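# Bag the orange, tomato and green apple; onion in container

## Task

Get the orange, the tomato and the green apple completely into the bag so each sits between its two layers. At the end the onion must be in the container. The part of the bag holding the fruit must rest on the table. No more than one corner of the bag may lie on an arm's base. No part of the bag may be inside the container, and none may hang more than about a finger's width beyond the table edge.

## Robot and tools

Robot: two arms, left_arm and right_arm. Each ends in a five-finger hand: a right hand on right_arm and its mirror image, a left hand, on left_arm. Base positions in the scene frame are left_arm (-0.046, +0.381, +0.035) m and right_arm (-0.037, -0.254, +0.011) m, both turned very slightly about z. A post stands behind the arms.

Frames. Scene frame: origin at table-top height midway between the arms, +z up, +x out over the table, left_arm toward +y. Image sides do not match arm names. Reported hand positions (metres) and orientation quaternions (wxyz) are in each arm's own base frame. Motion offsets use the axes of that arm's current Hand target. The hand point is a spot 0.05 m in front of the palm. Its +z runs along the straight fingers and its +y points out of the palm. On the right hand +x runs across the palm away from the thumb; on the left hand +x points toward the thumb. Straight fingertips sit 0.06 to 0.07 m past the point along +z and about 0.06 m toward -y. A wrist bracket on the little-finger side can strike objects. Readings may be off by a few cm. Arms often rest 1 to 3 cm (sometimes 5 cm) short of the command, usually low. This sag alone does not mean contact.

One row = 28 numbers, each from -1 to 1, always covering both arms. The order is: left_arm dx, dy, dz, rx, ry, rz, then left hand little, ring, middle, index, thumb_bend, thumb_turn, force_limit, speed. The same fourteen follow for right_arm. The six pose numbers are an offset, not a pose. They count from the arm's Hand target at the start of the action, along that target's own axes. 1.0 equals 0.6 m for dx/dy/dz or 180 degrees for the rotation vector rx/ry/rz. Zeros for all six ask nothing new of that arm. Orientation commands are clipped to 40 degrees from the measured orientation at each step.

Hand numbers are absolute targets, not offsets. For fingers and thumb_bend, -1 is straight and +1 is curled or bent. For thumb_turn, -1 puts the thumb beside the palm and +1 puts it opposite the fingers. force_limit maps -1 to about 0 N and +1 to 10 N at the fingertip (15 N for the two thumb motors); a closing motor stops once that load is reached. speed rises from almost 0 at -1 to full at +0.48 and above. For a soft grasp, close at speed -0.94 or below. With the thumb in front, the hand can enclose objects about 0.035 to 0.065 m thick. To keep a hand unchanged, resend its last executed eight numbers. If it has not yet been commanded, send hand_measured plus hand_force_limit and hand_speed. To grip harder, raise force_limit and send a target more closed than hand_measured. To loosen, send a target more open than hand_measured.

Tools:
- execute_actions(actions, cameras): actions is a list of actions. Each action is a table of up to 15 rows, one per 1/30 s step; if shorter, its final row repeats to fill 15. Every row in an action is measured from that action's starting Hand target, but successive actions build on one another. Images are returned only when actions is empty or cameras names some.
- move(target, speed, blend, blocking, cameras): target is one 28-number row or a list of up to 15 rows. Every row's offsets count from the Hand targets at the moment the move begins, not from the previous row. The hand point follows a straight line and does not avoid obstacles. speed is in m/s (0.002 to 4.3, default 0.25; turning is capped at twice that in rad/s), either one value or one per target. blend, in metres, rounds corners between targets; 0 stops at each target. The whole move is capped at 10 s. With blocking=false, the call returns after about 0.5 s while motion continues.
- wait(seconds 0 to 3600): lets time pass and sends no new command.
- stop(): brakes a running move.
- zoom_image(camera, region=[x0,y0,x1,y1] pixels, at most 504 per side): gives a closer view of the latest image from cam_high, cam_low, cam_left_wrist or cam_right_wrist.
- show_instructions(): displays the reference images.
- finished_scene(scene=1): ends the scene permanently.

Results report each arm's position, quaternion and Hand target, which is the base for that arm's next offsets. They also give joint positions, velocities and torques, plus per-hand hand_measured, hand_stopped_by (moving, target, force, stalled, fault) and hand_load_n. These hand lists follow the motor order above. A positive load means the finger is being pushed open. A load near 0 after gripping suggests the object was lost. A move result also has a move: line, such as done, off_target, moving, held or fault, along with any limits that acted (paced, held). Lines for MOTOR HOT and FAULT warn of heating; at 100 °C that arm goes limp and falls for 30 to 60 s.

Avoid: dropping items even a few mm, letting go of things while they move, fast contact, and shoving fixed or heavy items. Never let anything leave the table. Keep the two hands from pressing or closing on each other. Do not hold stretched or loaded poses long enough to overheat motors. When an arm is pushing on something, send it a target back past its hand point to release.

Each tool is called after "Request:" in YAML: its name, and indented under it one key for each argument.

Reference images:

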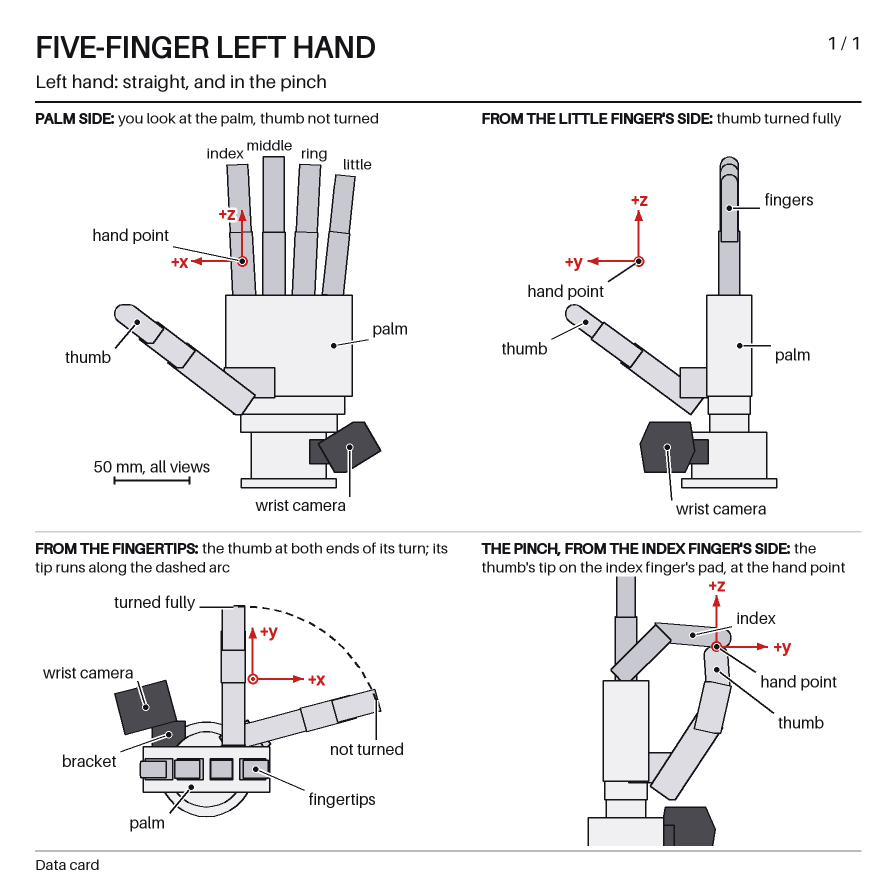

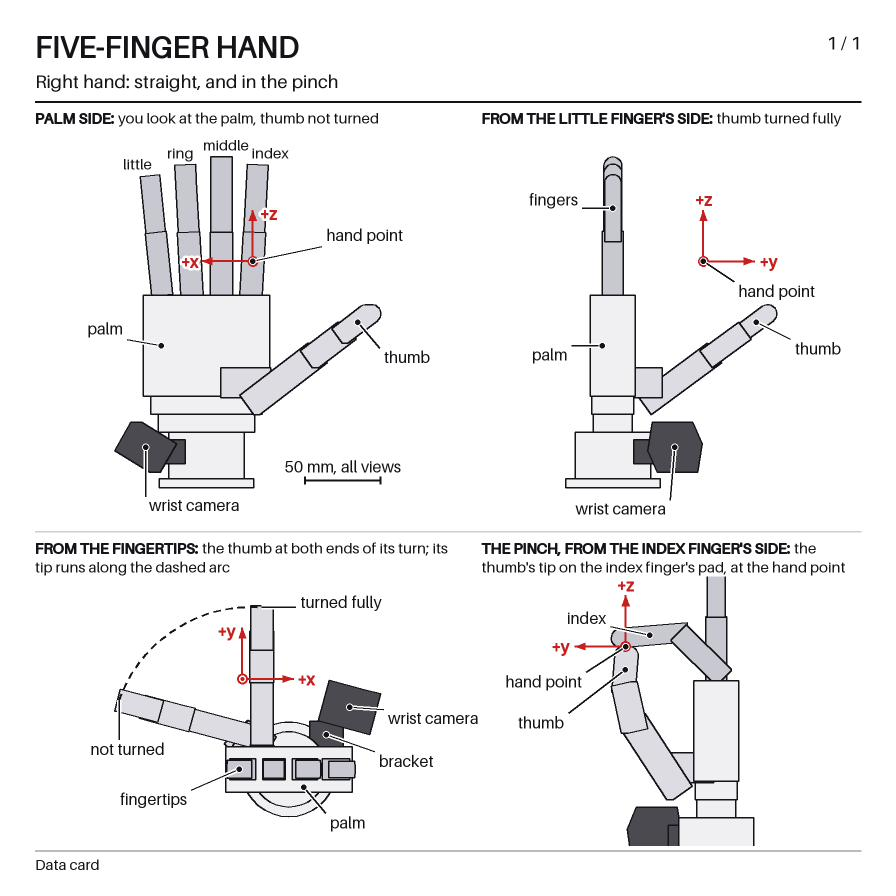

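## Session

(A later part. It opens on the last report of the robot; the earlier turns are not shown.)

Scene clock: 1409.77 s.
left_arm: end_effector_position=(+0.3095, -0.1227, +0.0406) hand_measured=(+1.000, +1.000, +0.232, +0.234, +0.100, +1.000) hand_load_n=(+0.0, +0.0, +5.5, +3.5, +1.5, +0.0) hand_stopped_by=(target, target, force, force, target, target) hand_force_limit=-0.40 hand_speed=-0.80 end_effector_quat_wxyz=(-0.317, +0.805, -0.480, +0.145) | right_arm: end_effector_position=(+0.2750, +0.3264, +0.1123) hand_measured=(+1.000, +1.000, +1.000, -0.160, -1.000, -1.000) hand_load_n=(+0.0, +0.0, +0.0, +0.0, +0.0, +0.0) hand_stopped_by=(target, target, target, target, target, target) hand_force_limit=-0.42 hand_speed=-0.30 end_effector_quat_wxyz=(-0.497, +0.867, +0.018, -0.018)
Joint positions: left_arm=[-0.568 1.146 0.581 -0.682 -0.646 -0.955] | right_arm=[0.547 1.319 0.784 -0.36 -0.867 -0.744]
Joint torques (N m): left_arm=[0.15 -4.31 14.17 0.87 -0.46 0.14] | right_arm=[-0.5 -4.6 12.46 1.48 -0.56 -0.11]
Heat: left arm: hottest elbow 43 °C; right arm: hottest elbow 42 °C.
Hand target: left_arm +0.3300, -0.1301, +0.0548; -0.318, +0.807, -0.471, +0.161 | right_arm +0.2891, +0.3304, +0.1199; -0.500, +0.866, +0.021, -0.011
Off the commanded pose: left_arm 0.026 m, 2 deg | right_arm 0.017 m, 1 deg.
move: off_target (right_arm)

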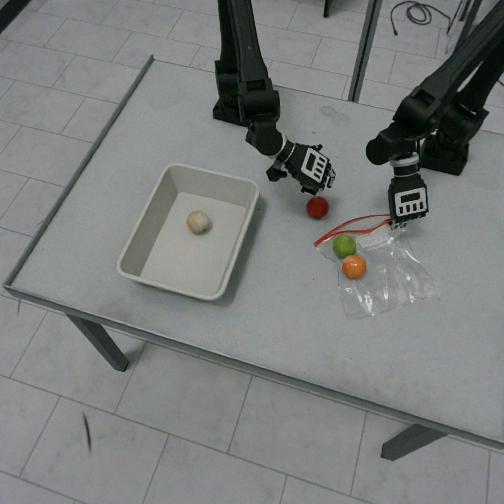

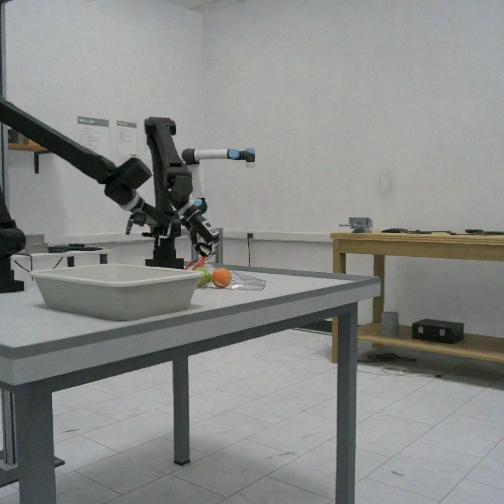

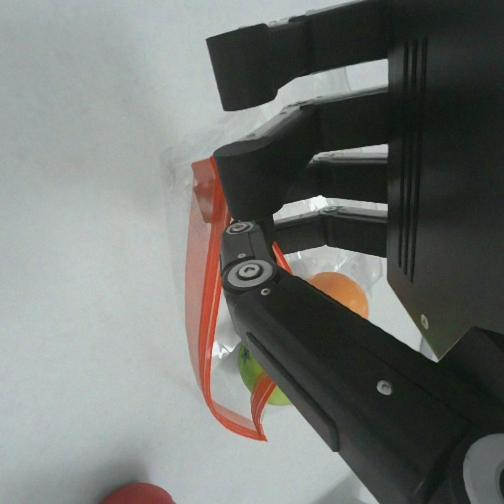

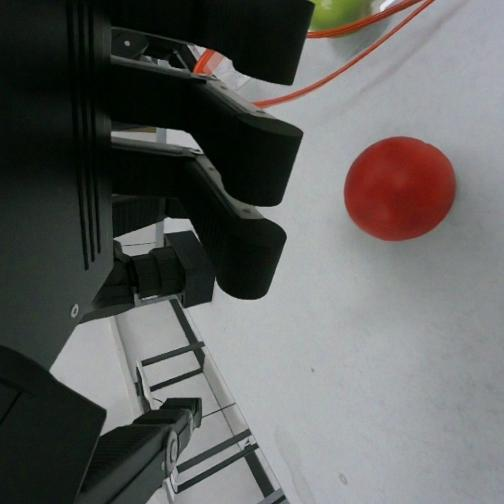

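Request:
move:
  target: [0,0,0,0,0,0,1,1,0.25,0.25,0.1,1,-0.4,-0.8,0,0,0,0,0,0,1,1,-0.3,-0.3,-1,1,-0.42,-0.3]

Request:
move:
  target:
    - [0,0,0,0,0,0,1,1,0.25,0.25,0.1,1,-0.4,-0.8,0.1348,-0.0262,0.1117,-0.0813,0.1012,-0.1322,1,1,-0.3,-0.3,-1,1,-0.42,-0.3]
    - [0,0,0,0,0,0,1,1,0.25,0.25,0.1,1,-0.4,-0.8,0.139,-0.062,0.1908,-0.0813,0.1012,-0.1322,1,1,-0.3,-0.3,-1,1,-0.42,-0.3]
  speed: 0.12
  blend: 0.02
  cameras: ["all"]

Scene clock: 1422.73 s.
left_arm: end_effector_position=(+0.3095, -0.1227, +0.0406) hand_measured=(+1.000, +1.000, +0.232, +0.234, +0.100, +1.000) hand_load_n=(+0.0, +0.0, +5.5, +3.5, +2.0, +0.0) hand_stopped_by=(target, target, force, force, target, target) hand_force_limit=-0.40 hand_speed=-0.80 end_effector_quat_wxyz=(-0.317, +0.805, -0.480, +0.145) | right_arm: end_effector_position=(+0.2751, +0.3264, +0.1123) hand_measured=(+1.000, +1.000, -0.300, -0.300, -1.000, +1.000) hand_load_n=(+0.0, +0.0, +0.0, +0.0, +0.0, +0.0) hand_stopped_by=(target, target, target, target, target, target) hand_force_limit=-0.42 hand_speed=-0.30 end_effector_quat_wxyz=(-0.498, +0.867, +0.019, -0.018)
Joint positions: left_arm=[-0.568 1.146 0.581 -0.682 -0.646 -0.955] | right_arm=[0.547 1.319 0.784 -0.36 -0.868 -0.746]
Joint torques (N m): left_arm=[0.15 -4.31 14.16 0.84 -0.45 0.14] | right_arm=[-0.5 -4.6 12.48 1.5 -0.54 -0.11]
Heat: left arm: hottest elbow 44 °C; right arm: hottest elbow 43 °C.
Hand target: left_arm +0.3300, -0.1301, +0.0548; -0.318, +0.807, -0.471, +0.161 | right_arm +0.2891, +0.3304, +0.1199; -0.500, +0.866, +0.021, -0.011
Off the commanded pose: left_arm 0.026 m, 2 deg | right_arm 0.016 m, 1 deg.
move: done

Scene clock: 1426.07 s.
left_arm: end_effector_position=(+0.3095, -0.1227, +0.0406) hand_measured=(+1.000, +1.000, +0.232, +0.234, +0.100, +1.000) hand_load_n=(+0.0, +0.5, +5.5, +4.0, +2.0, +0.0) hand_stopped_by=(target, target, force, force, target, target) hand_force_limit=-0.40 hand_speed=-0.80 end_effector_quat_wxyz=(-0.317, +0.805, -0.480, +0.145) | right_arm: end_effector_position=(+0.3566, +0.4369, +0.0844) hand_measured=(+1.000, +1.000, -0.300, -0.300, -1.000, +1.000) hand_load_n=(+0.0, +0.0, +0.0, +0.0, +0.0, +0.0) hand_stopped_by=(target, target, target, target, target, target) hand_force_limit=-0.42 hand_speed=-0.30 end_effector_quat_wxyz=(-0.365, +0.897, +0.122, +0.220)
Joint positions: left_arm=[-0.568 1.146 0.581 -0.682 -0.646 -0.955] | right_arm=[0.852 1.539 0.978 -0.154 -0.239 -0.88]
Joint torques (N m): left_arm=[0.15 -4.37 14.16 0.85 -0.46 0.14] | right_arm=[0.62 -7.65 12.68 3.03 -0.02 0]
Heat: left arm: hottest elbow 44 °C; right arm: hottest elbow 43 °C.
Hand target: left_arm +0.3300, -0.1301, +0.0549; -0.318, +0.807, -0.471, +0.161 | right_arm +0.3671, +0.4519, +0.0950; -0.375, +0.890, +0.120, +0.230
Off the commanded pose: left_arm 0.026 m, 2 deg | right_arm 0.021 m, 2 deg.
move: off_target (right_arm)

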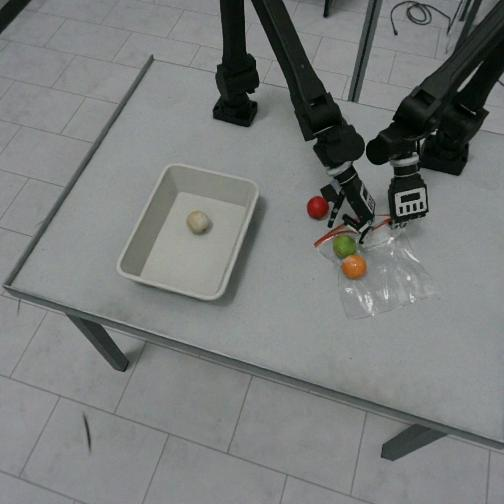

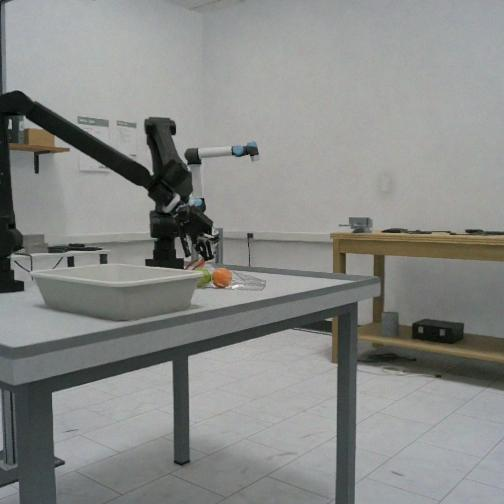

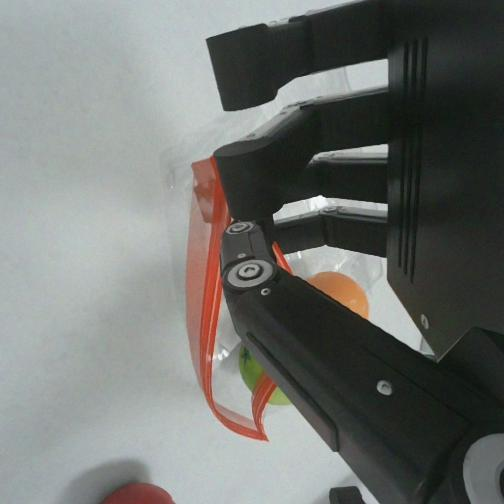

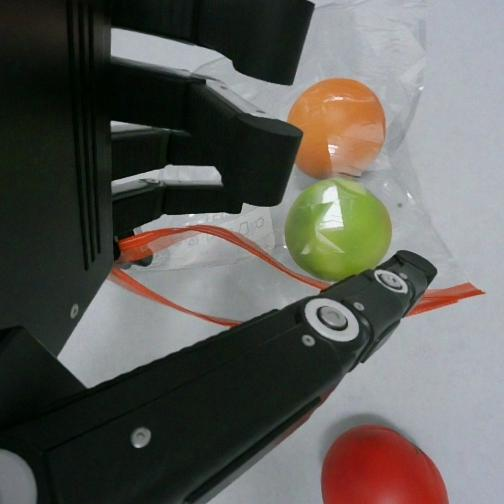

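Request:
move:
  target: [0,0,0,0,0,0,1,1,0.25,0.25,0.1,1,-0.4,-0.8,-0.0427,0.0423,0.0453,0,0,0,1,1,-0.3,-0.3,-1,1,-0.42,-0.3]
  speed: 0.08
  cameras: ["all"]

Scene clock: 1431.03 s.
left_arm: end_effector_position=(+0.3095, -0.1227, +0.0406) hand_measured=(+1.000, +1.000, +0.232, +0.234, +0.100, +1.000) hand_load_n=(+0.0, +0.0, +6.0, +4.0, +2.0, -0.5) hand_stopped_by=(target, target, force, force, target, target) hand_force_limit=-0.40 hand_speed=-0.80 end_effector_quat_wxyz=(-0.317, +0.805, -0.480, +0.145) | right_arm: end_effector_position=(+0.3671, +0.4492, +0.0586) hand_measured=(+1.000, +1.000, -0.300, -0.300, -1.000, +1.000) hand_load_n=(+0.0, +0.0, +0.0, +0.0, +0.0, +0.0) hand_stopped_by=(target, target, target, target, target, target) hand_force_limit=-0.42 hand_speed=-0.30 end_effector_quat_wxyz=(-0.375, +0.889, +0.120, +0.234)
Joint positions: left_arm=[-0.568 1.146 0.581 -0.682 -0.646 -0.955] | right_arm=[0.854 1.61 0.961 -0.027 -0.232 -0.874]
Joint torques (N m): left_arm=[0.21 -4.31 14.17 0.84 -0.46 0.14] | right_arm=[1.08 -8.23 8.59 3.17 -0.01 0]
Heat: left arm: hottest elbow 44 °C; right arm: hottest elbow 44 °C.
Hand target: left_arm +0.3300, -0.1301, +0.0549; -0.318, +0.807, -0.471, +0.161 | right_arm +0.3634, +0.4530, +0.0500; -0.375, +0.890, +0.120, +0.230
Off the commanded pose: left_arm 0.026 m, 2 deg | right_arm 0.010 m, 0 deg.
move: done

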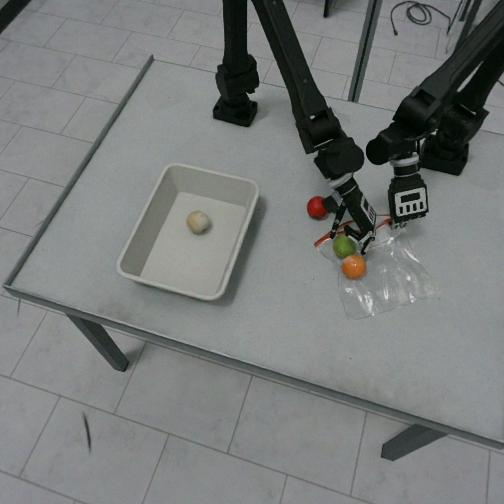

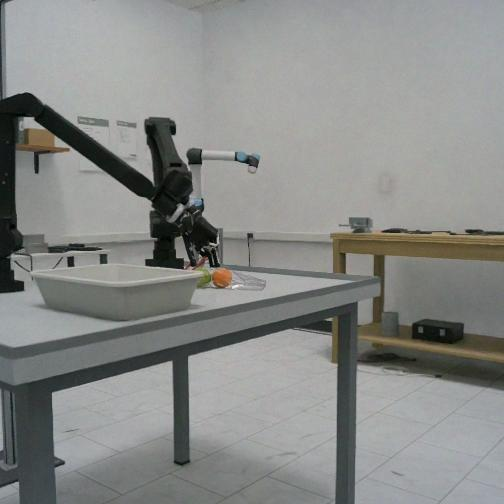

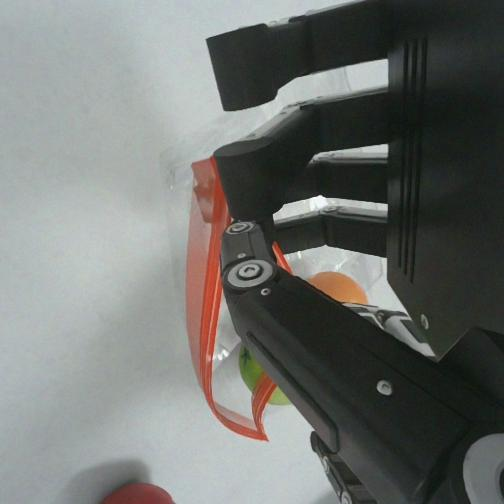

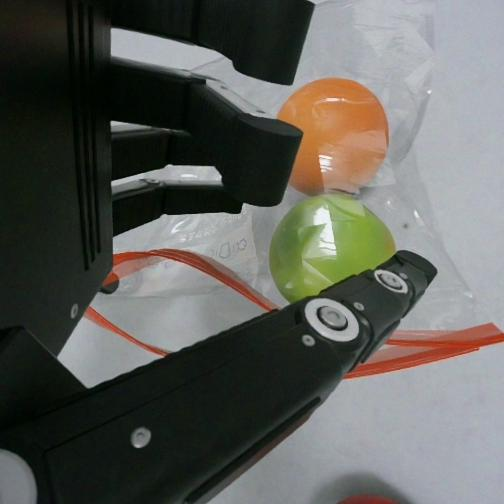

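Request:
move:
  target: [0,0,0,0,0,0,1,1,0.25,0.25,0.1,1,-0.4,-0.8,-0.0353,0.0267,0.0227,0,0,0,1,1,-0.3,-0.3,-1,1,-0.42,-0.3]
  speed: 0.06
  cameras: ["all"]

Request:
zoom_image:
  camera: "cam_right_wrist"
  region: [100, 60, 504, 460]

Scene clock: 1433.50 s.
left_arm: end_effector_position=(+0.3095, -0.1227, +0.0406) hand_measured=(+1.000, +1.000, +0.232, +0.234, +0.100, +1.000) hand_load_n=(+0.0, +0.0, +6.0, +3.5, +1.5, +0.0) hand_stopped_by=(target, target, force, force, target, target) hand_force_limit=-0.40 hand_speed=-0.80 end_effector_quat_wxyz=(-0.317, +0.805, -0.480, +0.145) | right_arm: end_effector_position=(+0.3604, +0.4485, +0.0320) hand_measured=(+1.000, +1.000, -0.300, -0.300, -1.000, +1.000) hand_load_n=(+0.0, +0.0, +0.0, +0.0, +0.0, +0.0) hand_stopped_by=(target, target, target, target, target, target) hand_force_limit=-0.42 hand_speed=-0.30 end_effector_quat_wxyz=(-0.377, +0.888, +0.121, +0.235)
Joint positions: left_arm=[-0.568 1.146 0.581 -0.682 -0.646 -0.955] | right_arm=[0.864 1.647 0.916 0.061 -0.225 -0.868]
Joint torques (N m): left_arm=[0.09 -4.31 14.16 0.85 -0.46 0.14] | right_arm=[1.08 -8.12 7.95 3.15 -0.01 0.01]
Heat: left arm: hottest elbow 44 °C; right arm: hottest elbow 44 °C.
Hand target: left_arm +0.3300, -0.1301, +0.0549; -0.318, +0.807, -0.471, +0.161 | right_arm +0.3555, +0.4509, +0.0212; -0.375, +0.890, +0.120, +0.230
Off the commanded pose: left_arm 0.026 m, 2 deg | right_arm 0.012 m, 1 deg.
move: off_target (right_arm)

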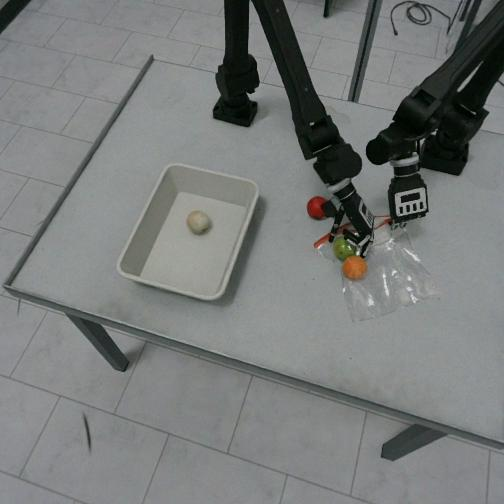

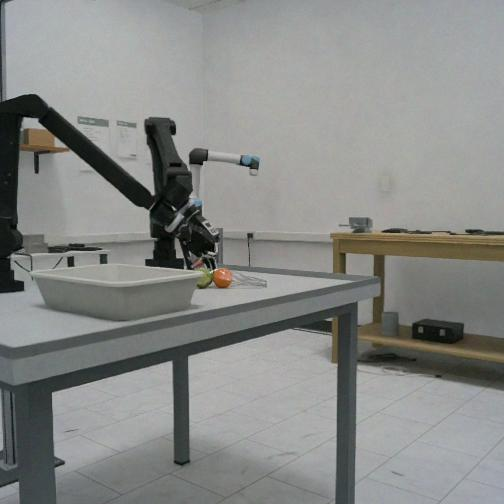

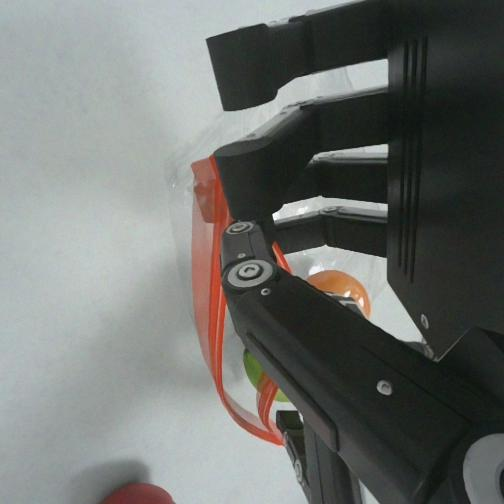

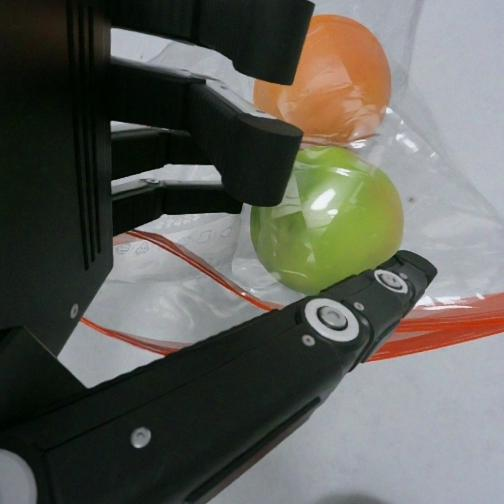

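Scaled by 1.248.

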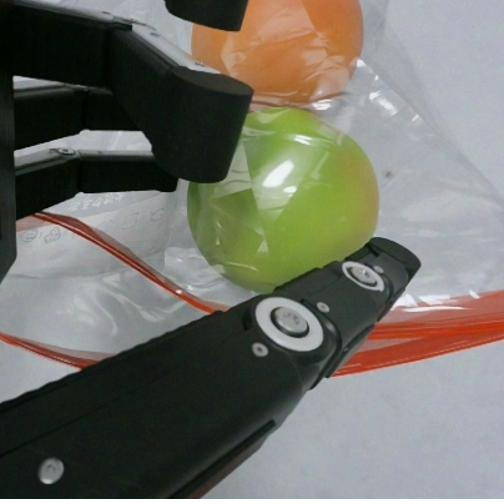

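Request:
move:
  target: [0,0,0,0,0,0,1,1,0.25,0.25,0.1,1,-0.4,-0.8,0,0,0,0,0,0,1,1,0.35,0.35,-1,1,-0.45,-0.85]
  cameras: ["cam_high","cam_right_wrist"]

Request:
zoom_image:
  camera: "cam_right_wrist"
  region: [100, 60, 504, 460]

Scene clock: 1435.77 s.
left_arm: end_effector_position=(+0.3095, -0.1227, +0.0406) hand_measured=(+1.000, +1.000, +0.232, +0.234, +0.100, +1.000) hand_load_n=(+0.0, +0.0, +5.5, +3.5, +1.5, +0.0) hand_stopped_by=(target, target, force, force, target, target) hand_force_limit=-0.40 hand_speed=-0.80 end_effector_quat_wxyz=(-0.317, +0.805, -0.480, +0.145) | right_arm: end_effector_position=(+0.3602, +0.4485, +0.0320) hand_measured=(+1.000, +1.000, +0.060, +0.088, -1.000, +1.000) hand_load_n=(+0.0, +0.0, +1.5, +3.5, +1.0, +0.5) hand_stopped_by=(target, target, force, force, target, target) hand_force_limit=-0.45 hand_speed=-0.85 end_effector_quat_wxyz=(-0.377, +0.888, +0.120, +0.235)
Joint positions: left_arm=[-0.568 1.146 0.581 -0.682 -0.646 -0.955] | right_arm=[0.864 1.647 0.916 0.061 -0.225 -0.866]
Joint torques (N m): left_arm=[0.15 -4.42 14.17 0.85 -0.46 0.14] | right_arm=[1.08 -8.12 7.97 3.15 -0.01 -0.01]
Heat: left arm: hottest elbow 44 °C; right arm: hottest elbow 44 °C.
Hand target: left_arm +0.3300, -0.1301, +0.0549; -0.318, +0.807, -0.471, +0.161 | right_arm +0.3556, +0.4509, +0.0212; -0.375, +0.890, +0.120, +0.230
Off the commanded pose: left_arm 0.026 m, 2 deg | right_arm 0.012 m, 1 deg.
move: done

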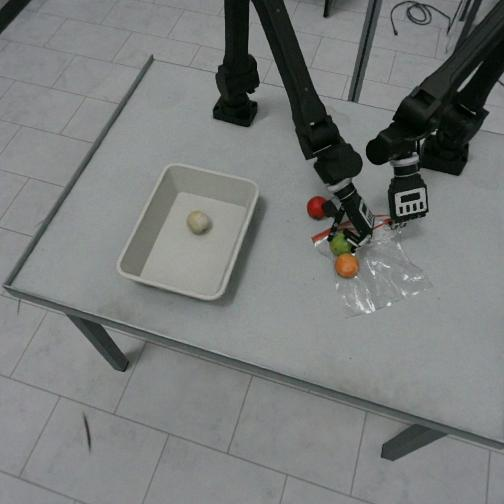

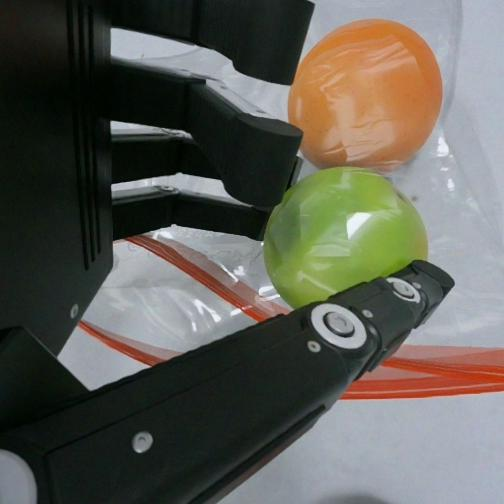

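Scaled by 1.248.

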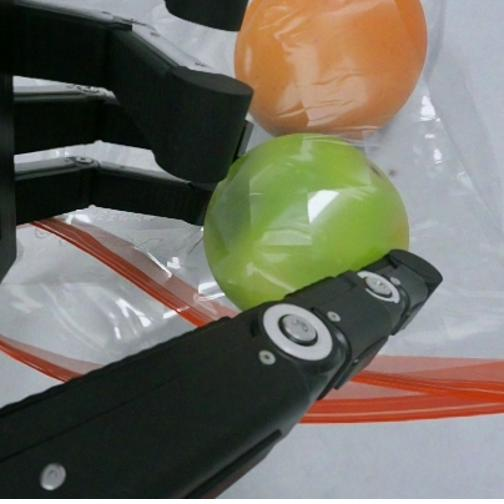

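Request:
move:
  target: [0,0,0,0,0,0,1,1,0.25,0.25,0.1,1,-0.4,-0.8,0.0308,-0.0378,-0.0378,0,0,0,1,1,0.35,0.35,-1,1,-0.45,-0.85]
  speed: 0.05
  cameras: ["all"]

Request:
zoom_image:
  camera: "cam_high"
  region: [290, 190, 450, 330]

Scene clock: 1437.77 s.
left_arm: end_effector_position=(+0.3095, -0.1227, +0.0406) hand_measured=(+1.000, +1.000, +0.232, +0.234, +0.100, +1.000) hand_load_n=(+0.0, +0.0, +5.5, +3.5, +1.5, +0.0) hand_stopped_by=(target, target, force, force, target, target) hand_force_limit=-0.40 hand_speed=-0.80 end_effector_quat_wxyz=(-0.317, +0.805, -0.480, +0.145) | right_arm: end_effector_position=(+0.3515, +0.4390, +0.0431) hand_measured=(+1.000, +1.000, +0.060, +0.088, -1.000, +1.000) hand_load_n=(+0.0, +0.0, +1.5, +3.5, +1.0, +0.5) hand_stopped_by=(target, target, force, force, target, target) hand_force_limit=-0.45 hand_speed=-0.85 end_effector_quat_wxyz=(-0.367, +0.895, +0.119, +0.224)
Joint positions: left_arm=[-0.568 1.146 0.581 -0.682 -0.646 -0.955] | right_arm=[0.864 1.602 0.916 -0.017 -0.225 -0.866]
Joint torques (N m): left_arm=[0.15 -4.37 14.16 0.85 -0.45 0.14] | right_arm=[1.03 -9.58 11.44 1.95 -0.02 -0.02]
Heat: left arm: hottest elbow 44 °C; right arm: hottest elbow 44 °C.
Hand target: left_arm +0.3300, -0.1301, +0.0549; -0.318, +0.807, -0.471, +0.161 | right_arm +0.3555, +0.4509, +0.0583; -0.376, +0.890, +0.120, +0.230
Off the commanded pose: left_arm 0.026 m, 2 deg | right_arm 0.020 m, 1 deg.
move: off_target (right_arm)

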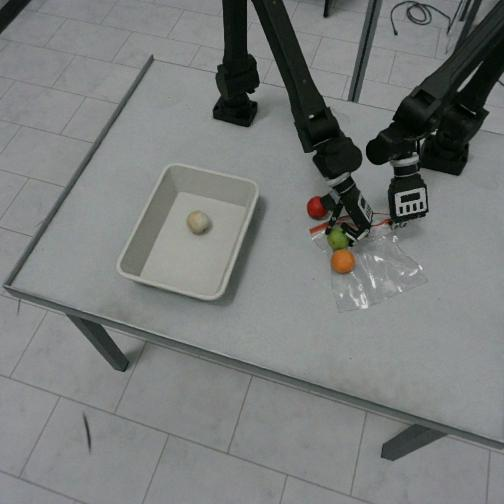

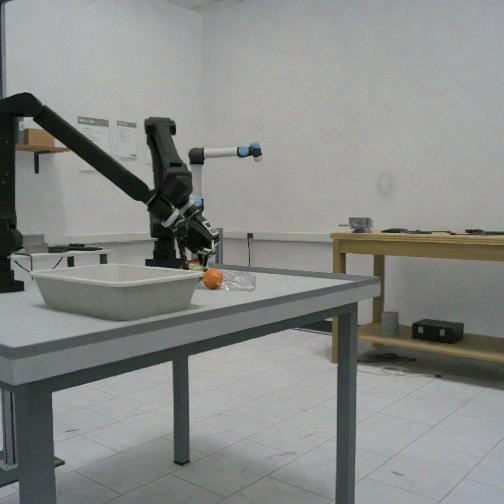

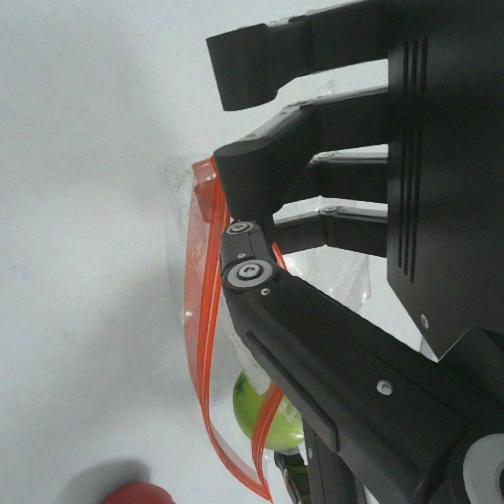

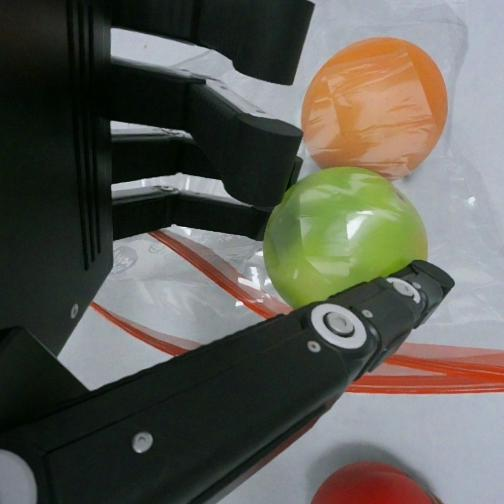

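Scaled by 3.150.

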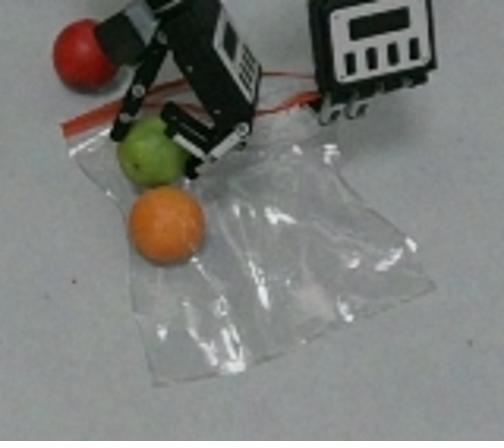

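Request:
move:
  target:
    - [0,0,0,0,0,0,1,1,0.25,0.25,0.1,1,-0.4,-0.8,0.0285,0.0078,0.0153,0,0,0,1,1,0.35,0.35,-1,1,-0.45,-0.85]
    - [0,0,0,0,0,0,1,1,0.25,0.25,0.1,1,-0.4,-0.8,-0.0025,0.0457,0.0532,0,0,0,1,1,0.35,0.35,-1,1,-0.45,-0.85]
  speed: 0.05
  cameras: ["all"]

Request:
zoom_image:
  camera: "cam_high"
  region: [290, 190, 450, 330]

Scene clock: 1444.70 s.
left_arm: end_effector_position=(+0.3095, -0.1227, +0.0406) hand_measured=(+1.000, +1.000, +0.232, +0.234, +0.100, +1.000) hand_load_n=(+0.0, +0.0, +5.5, +4.0, +2.0, +0.0) hand_stopped_by=(target, target, force, force, target, target) hand_force_limit=-0.40 hand_speed=-0.80 end_effector_quat_wxyz=(-0.317, +0.805, -0.480, +0.145) | right_arm: end_effector_position=(+0.3698, +0.4576, +0.0309) hand_measured=(+1.000, +1.000, +0.060, +0.088, -1.000, +1.000) hand_load_n=(+0.0, +0.0, +1.5, +3.5, +1.5, +0.5) hand_stopped_by=(target, target, force, force, target, target) hand_force_limit=-0.45 hand_speed=-0.85 end_effector_quat_wxyz=(-0.379, +0.888, +0.120, +0.229)
Joint positions: left_arm=[-0.568 1.146 0.581 -0.682 -0.646 -0.955] | right_arm=[0.856 1.679 0.959 0.044 -0.242 -0.867]
Joint torques (N m): left_arm=[0.21 -4.31 14.19 0.85 -0.45 0.14] | right_arm=[-0.38 -8.47 8.47 3.12 -0.11 -0.15]
Heat: left arm: hottest elbow 44 °C; right arm: hottest elbow 45 °C.
Hand target: left_arm +0.3300, -0.1301, +0.0549; -0.318, +0.807, -0.471, +0.161 | right_arm +0.3750, +0.4551, +0.0212; -0.375, +0.890, +0.120, +0.230
Off the commanded pose: left_arm 0.026 m, 2 deg | right_arm 0.011 m, 0 deg.
move: off_target (right_arm)

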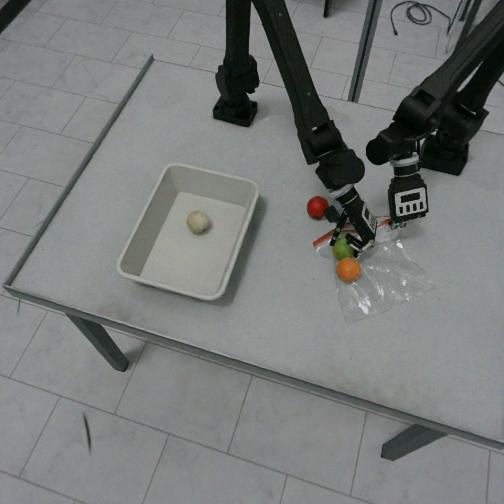

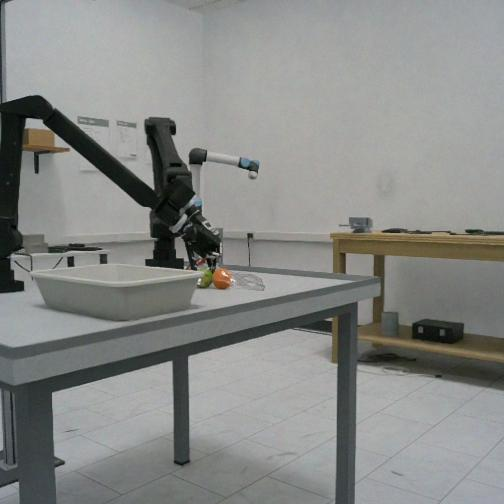

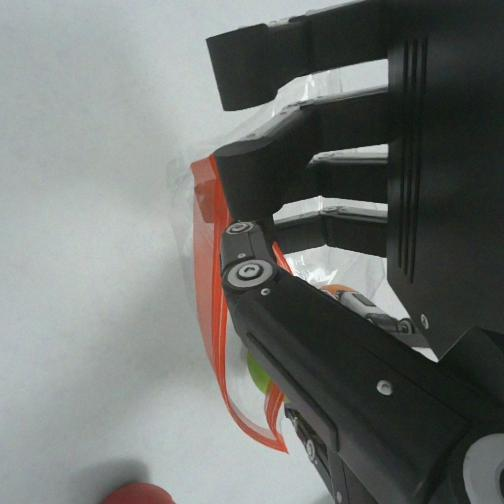

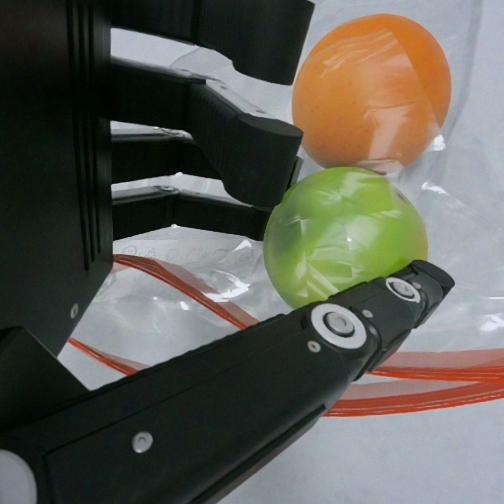

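Scaled by 3.150.

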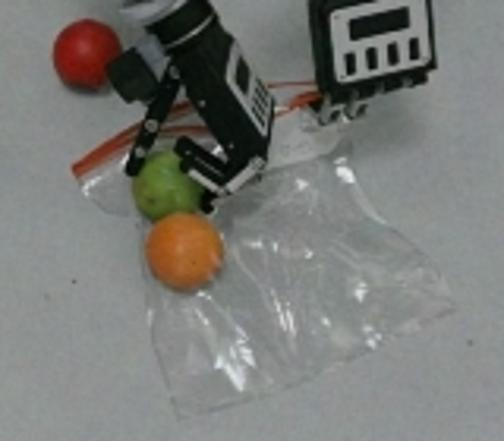

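Request:
move:
  target: [-0.0187,0.0525,-0.0348,0,0,0,1,1,0.25,0.25,0.1,1,-0.4,-0.8,0,0,0,0,0,0,1,1,0.35,0.35,-1,1,-0.45,-0.85]
  speed: 0.05
  cameras: ["all"]

Request:
zoom_image:
  camera: "cam_high"
  region: [290, 190, 450, 330]

Scene clock: 1450.63 s.
left_arm: end_effector_position=(+0.2982, -0.1385, +0.0497) hand_measured=(+1.000, +1.000, +0.232, +0.234, +0.100, +1.000) hand_load_n=(+0.0, +0.0, +5.5, +4.5, +1.5, +0.0) hand_stopped_by=(target, target, force, force, target, target) hand_force_limit=-0.40 hand_speed=-0.80 end_effector_quat_wxyz=(-0.317, +0.811, -0.463, +0.163) | right_arm: end_effector_position=(+0.3688, +0.4583, +0.0309) hand_measured=(+1.000, +1.000, +0.060, +0.088, -1.000, +1.000) hand_load_n=(+0.0, +0.0, +1.5, +3.0, +1.5, +0.0) hand_stopped_by=(target, target, force, force, target, target) hand_force_limit=-0.45 hand_speed=-0.85 end_effector_quat_wxyz=(-0.381, +0.888, +0.121, +0.227)
Joint positions: left_arm=[-0.645 1.115 0.581 -0.74 -0.678 -1.073] | right_arm=[0.856 1.679 0.959 0.044 -0.248 -0.867]
Joint torques (N m): left_arm=[-1.73 -5.89 9.85 -0.29 -0.55 0.07] | right_arm=[-0.38 -8.41 8.47 3.11 0.12 -0.15]
Heat: left arm: hottest elbow 44 °C; right arm: hottest elbow 44 °C.
Hand target: left_arm +0.2920, -0.1390, +0.0500; -0.318, +0.807, -0.470, +0.161 | right_arm +0.3750, +0.4551, +0.0212; -0.375, +0.890, +0.120, +0.230
Off the commanded pose: left_arm 0.006 m, 1 deg | right_arm 0.012 m, 1 deg.
move: done

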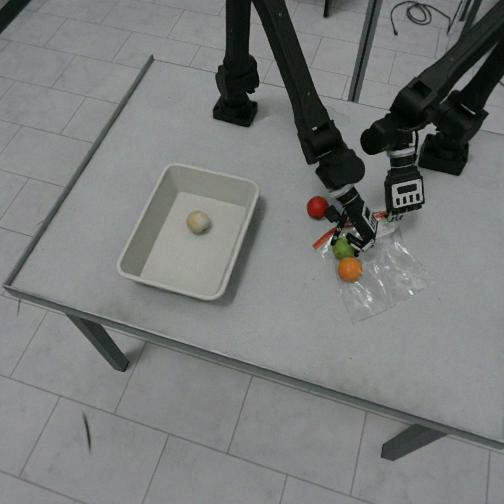

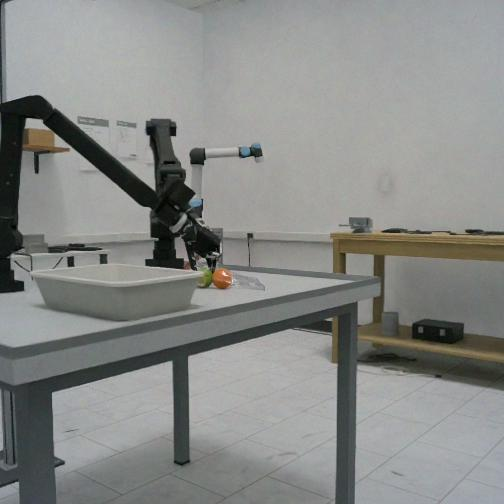

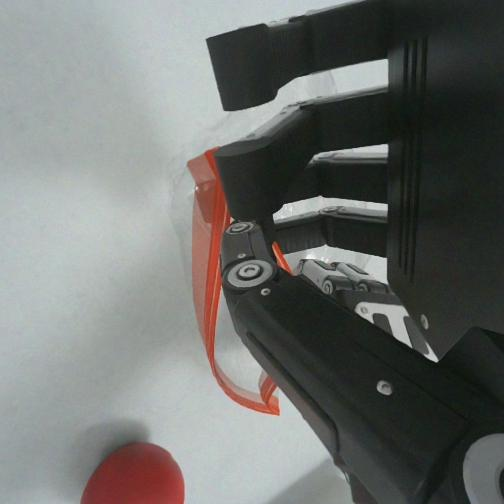

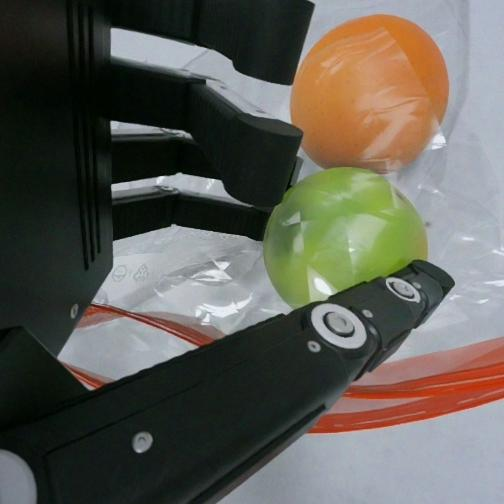

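Scaled by 3.150.

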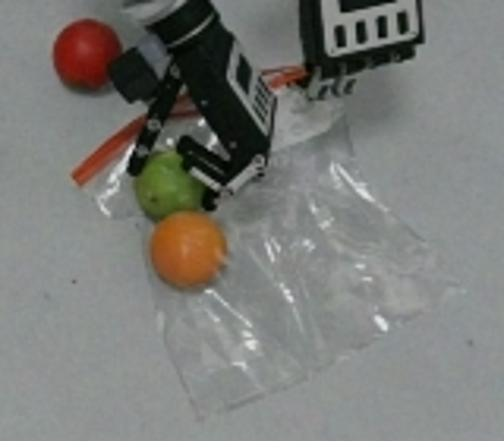

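Request:
move:
  target: [-0.0055,0.0389,-0.0209,0,0,0,1,1,0.25,0.25,0.1,1,-0.4,-0.8,0,0,0,0,0,0,1,1,0.35,0.35,-1,1,-0.45,-0.85]
  speed: 0.05
  cameras: ["all"]

Request:
zoom_image:
  camera: "cam_high"
  region: [290, 190, 450, 330]

Scene clock: 1453.33 s.
left_arm: end_effector_position=(+0.2814, -0.1527, +0.0490) hand_measured=(+1.000, +1.000, +0.232, +0.234, +0.100, +1.000) hand_load_n=(+0.0, +0.0, +5.5, +6.0, +2.0, +0.0) hand_stopped_by=(target, target, force, force, target, target) hand_force_limit=-0.40 hand_speed=-0.80 end_effector_quat_wxyz=(-0.317, +0.814, -0.455, +0.172) | right_arm: end_effector_position=(+0.3670, +0.4595, +0.0310) hand_measured=(+1.000, +1.000, +0.060, +0.088, -1.000, +1.000) hand_load_n=(+0.0, +0.0, +1.5, +1.5, +1.0, +0.0) hand_stopped_by=(target, target, force, force, target, target) hand_force_limit=-0.45 hand_speed=-0.85 end_effector_quat_wxyz=(-0.384, +0.888, +0.121, +0.223)
Joint positions: left_arm=[-0.731 1.105 0.572 -0.795 -0.705 -1.193] | right_arm=[0.856 1.679 0.959 0.044 -0.255 -0.862]
Joint torques (N m): left_arm=[-1.96 -5.95 8.51 -0.57 -0.39 0.15] | right_arm=[-0.5 -8.47 8.44 3.11 0.38 -0.21]
Heat: left arm: hottest elbow 43 °C; right arm: hottest elbow 44 °C.
Hand target: left_arm +0.2679, -0.1491, +0.0439; -0.318, +0.807, -0.471, +0.161 | right_arm +0.3750, +0.4551, +0.0212; -0.375, +0.890, +0.120, +0.230
Off the commanded pose: left_arm 0.015 m, 2 deg | right_arm 0.013 m, 1 deg.
move: off_target (left_arm)

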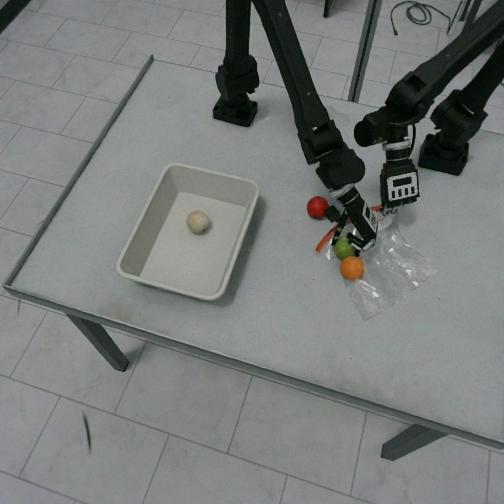

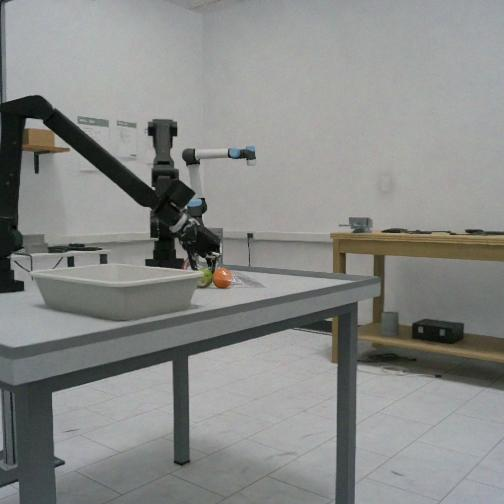

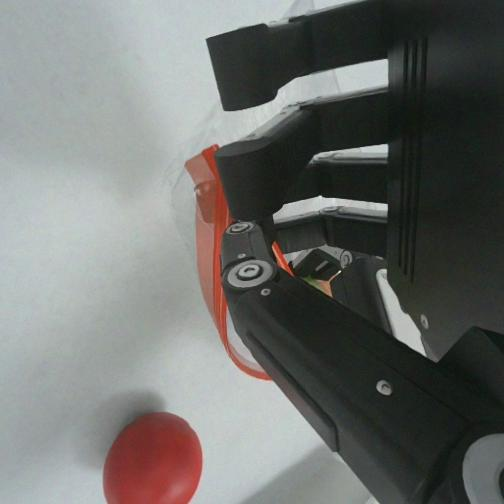

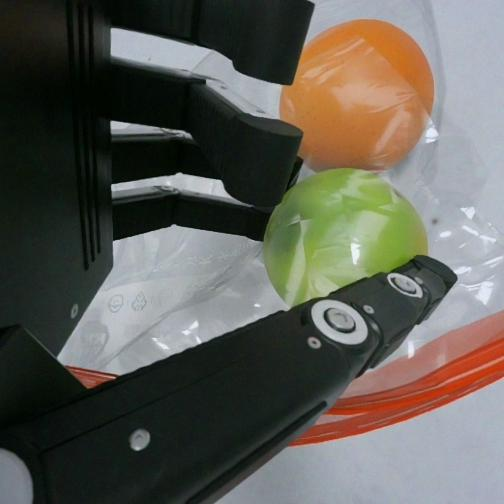

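Scaled by 3.150.

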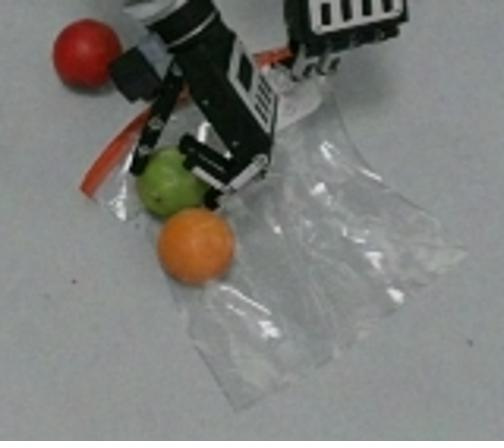

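Request:
move:
  target: [0,0,0,0,0,0,1,1,0.25,0.25,0.1,1,-0.4,-0.8,-0.0472,0.0033,-0.059,0,0,0,1,1,0.35,0.35,-1,1,-0.45,-0.85]
  speed: 0.05
  cameras: ["all"]

Request:
zoom_image:
  camera: "cam_high"
  region: [290, 190, 450, 330]

Scene clock: 1461.00 s.
left_arm: end_effector_position=(+0.2768, -0.1507, +0.0469) hand_measured=(+1.000, +1.000, +0.232, +0.234, +0.100, +1.000) hand_load_n=(+0.0, +0.0, +6.0, +3.5, +1.5, +0.0) hand_stopped_by=(target, target, force, force, target, target) hand_force_limit=-0.40 hand_speed=-0.80 end_effector_quat_wxyz=(-0.318, +0.813, -0.459, +0.166) | right_arm: end_effector_position=(+0.3438, +0.4275, +0.0303) hand_measured=(+1.000, +1.000, +0.060, +0.088, -1.000, +1.000) hand_load_n=(+0.0, +0.0, +1.5, +3.0, +1.0, +0.0) hand_stopped_by=(target, target, force, force, target, target) hand_force_limit=-0.45 hand_speed=-0.85 end_effector_quat_wxyz=(-0.377, +0.890, +0.117, +0.229)
Joint positions: left_arm=[-0.735 1.103 0.567 -0.807 -0.703 -1.193] | right_arm=[0.858 1.593 0.846 0.067 -0.234 -0.862]
Joint torques (N m): left_arm=[-1.73 -5.66 8.92 -0.18 -0.46 0.14] | right_arm=[0.91 -8.7 7.35 2.88 0.08 -0.11]
Heat: left arm: hottest elbow 42 °C; right arm: hottest elbow 43 °C.
Hand target: left_arm +0.2680, -0.1491, +0.0440; -0.318, +0.807, -0.471, +0.161 | right_arm +0.3400, +0.4269, +0.0275; -0.375, +0.890, +0.120, +0.230
Off the commanded pose: left_arm 0.010 m, 2 deg | right_arm 0.005 m, 0 deg.
move: done

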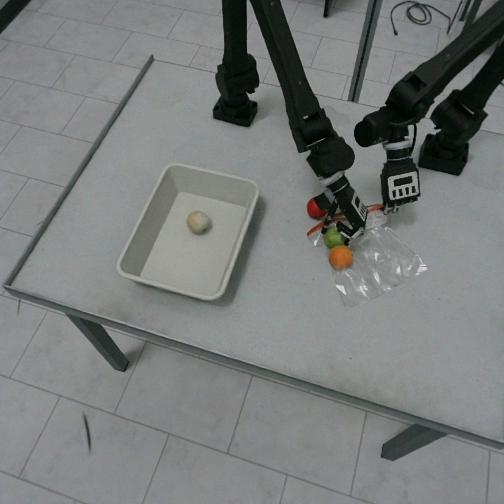

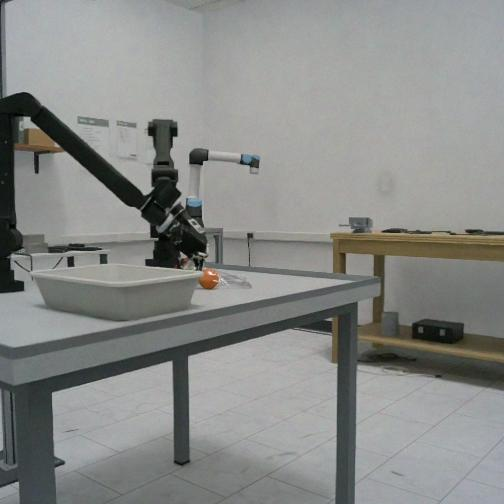

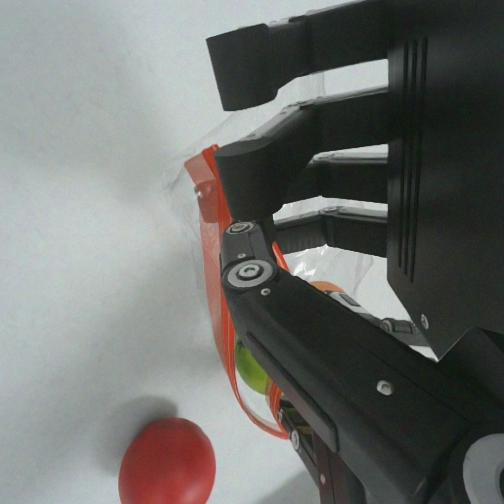

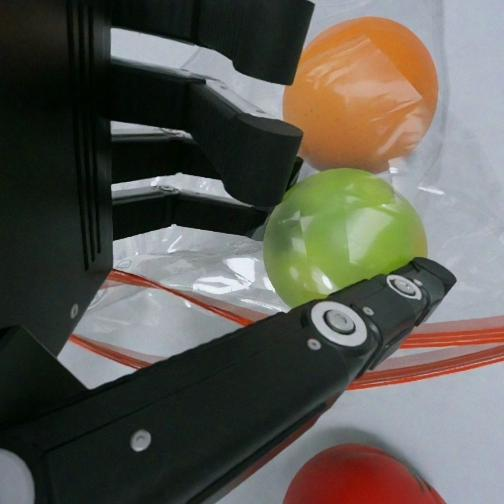

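Scaled by 3.150.

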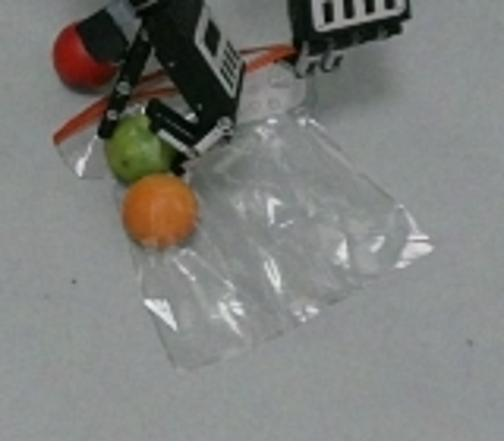

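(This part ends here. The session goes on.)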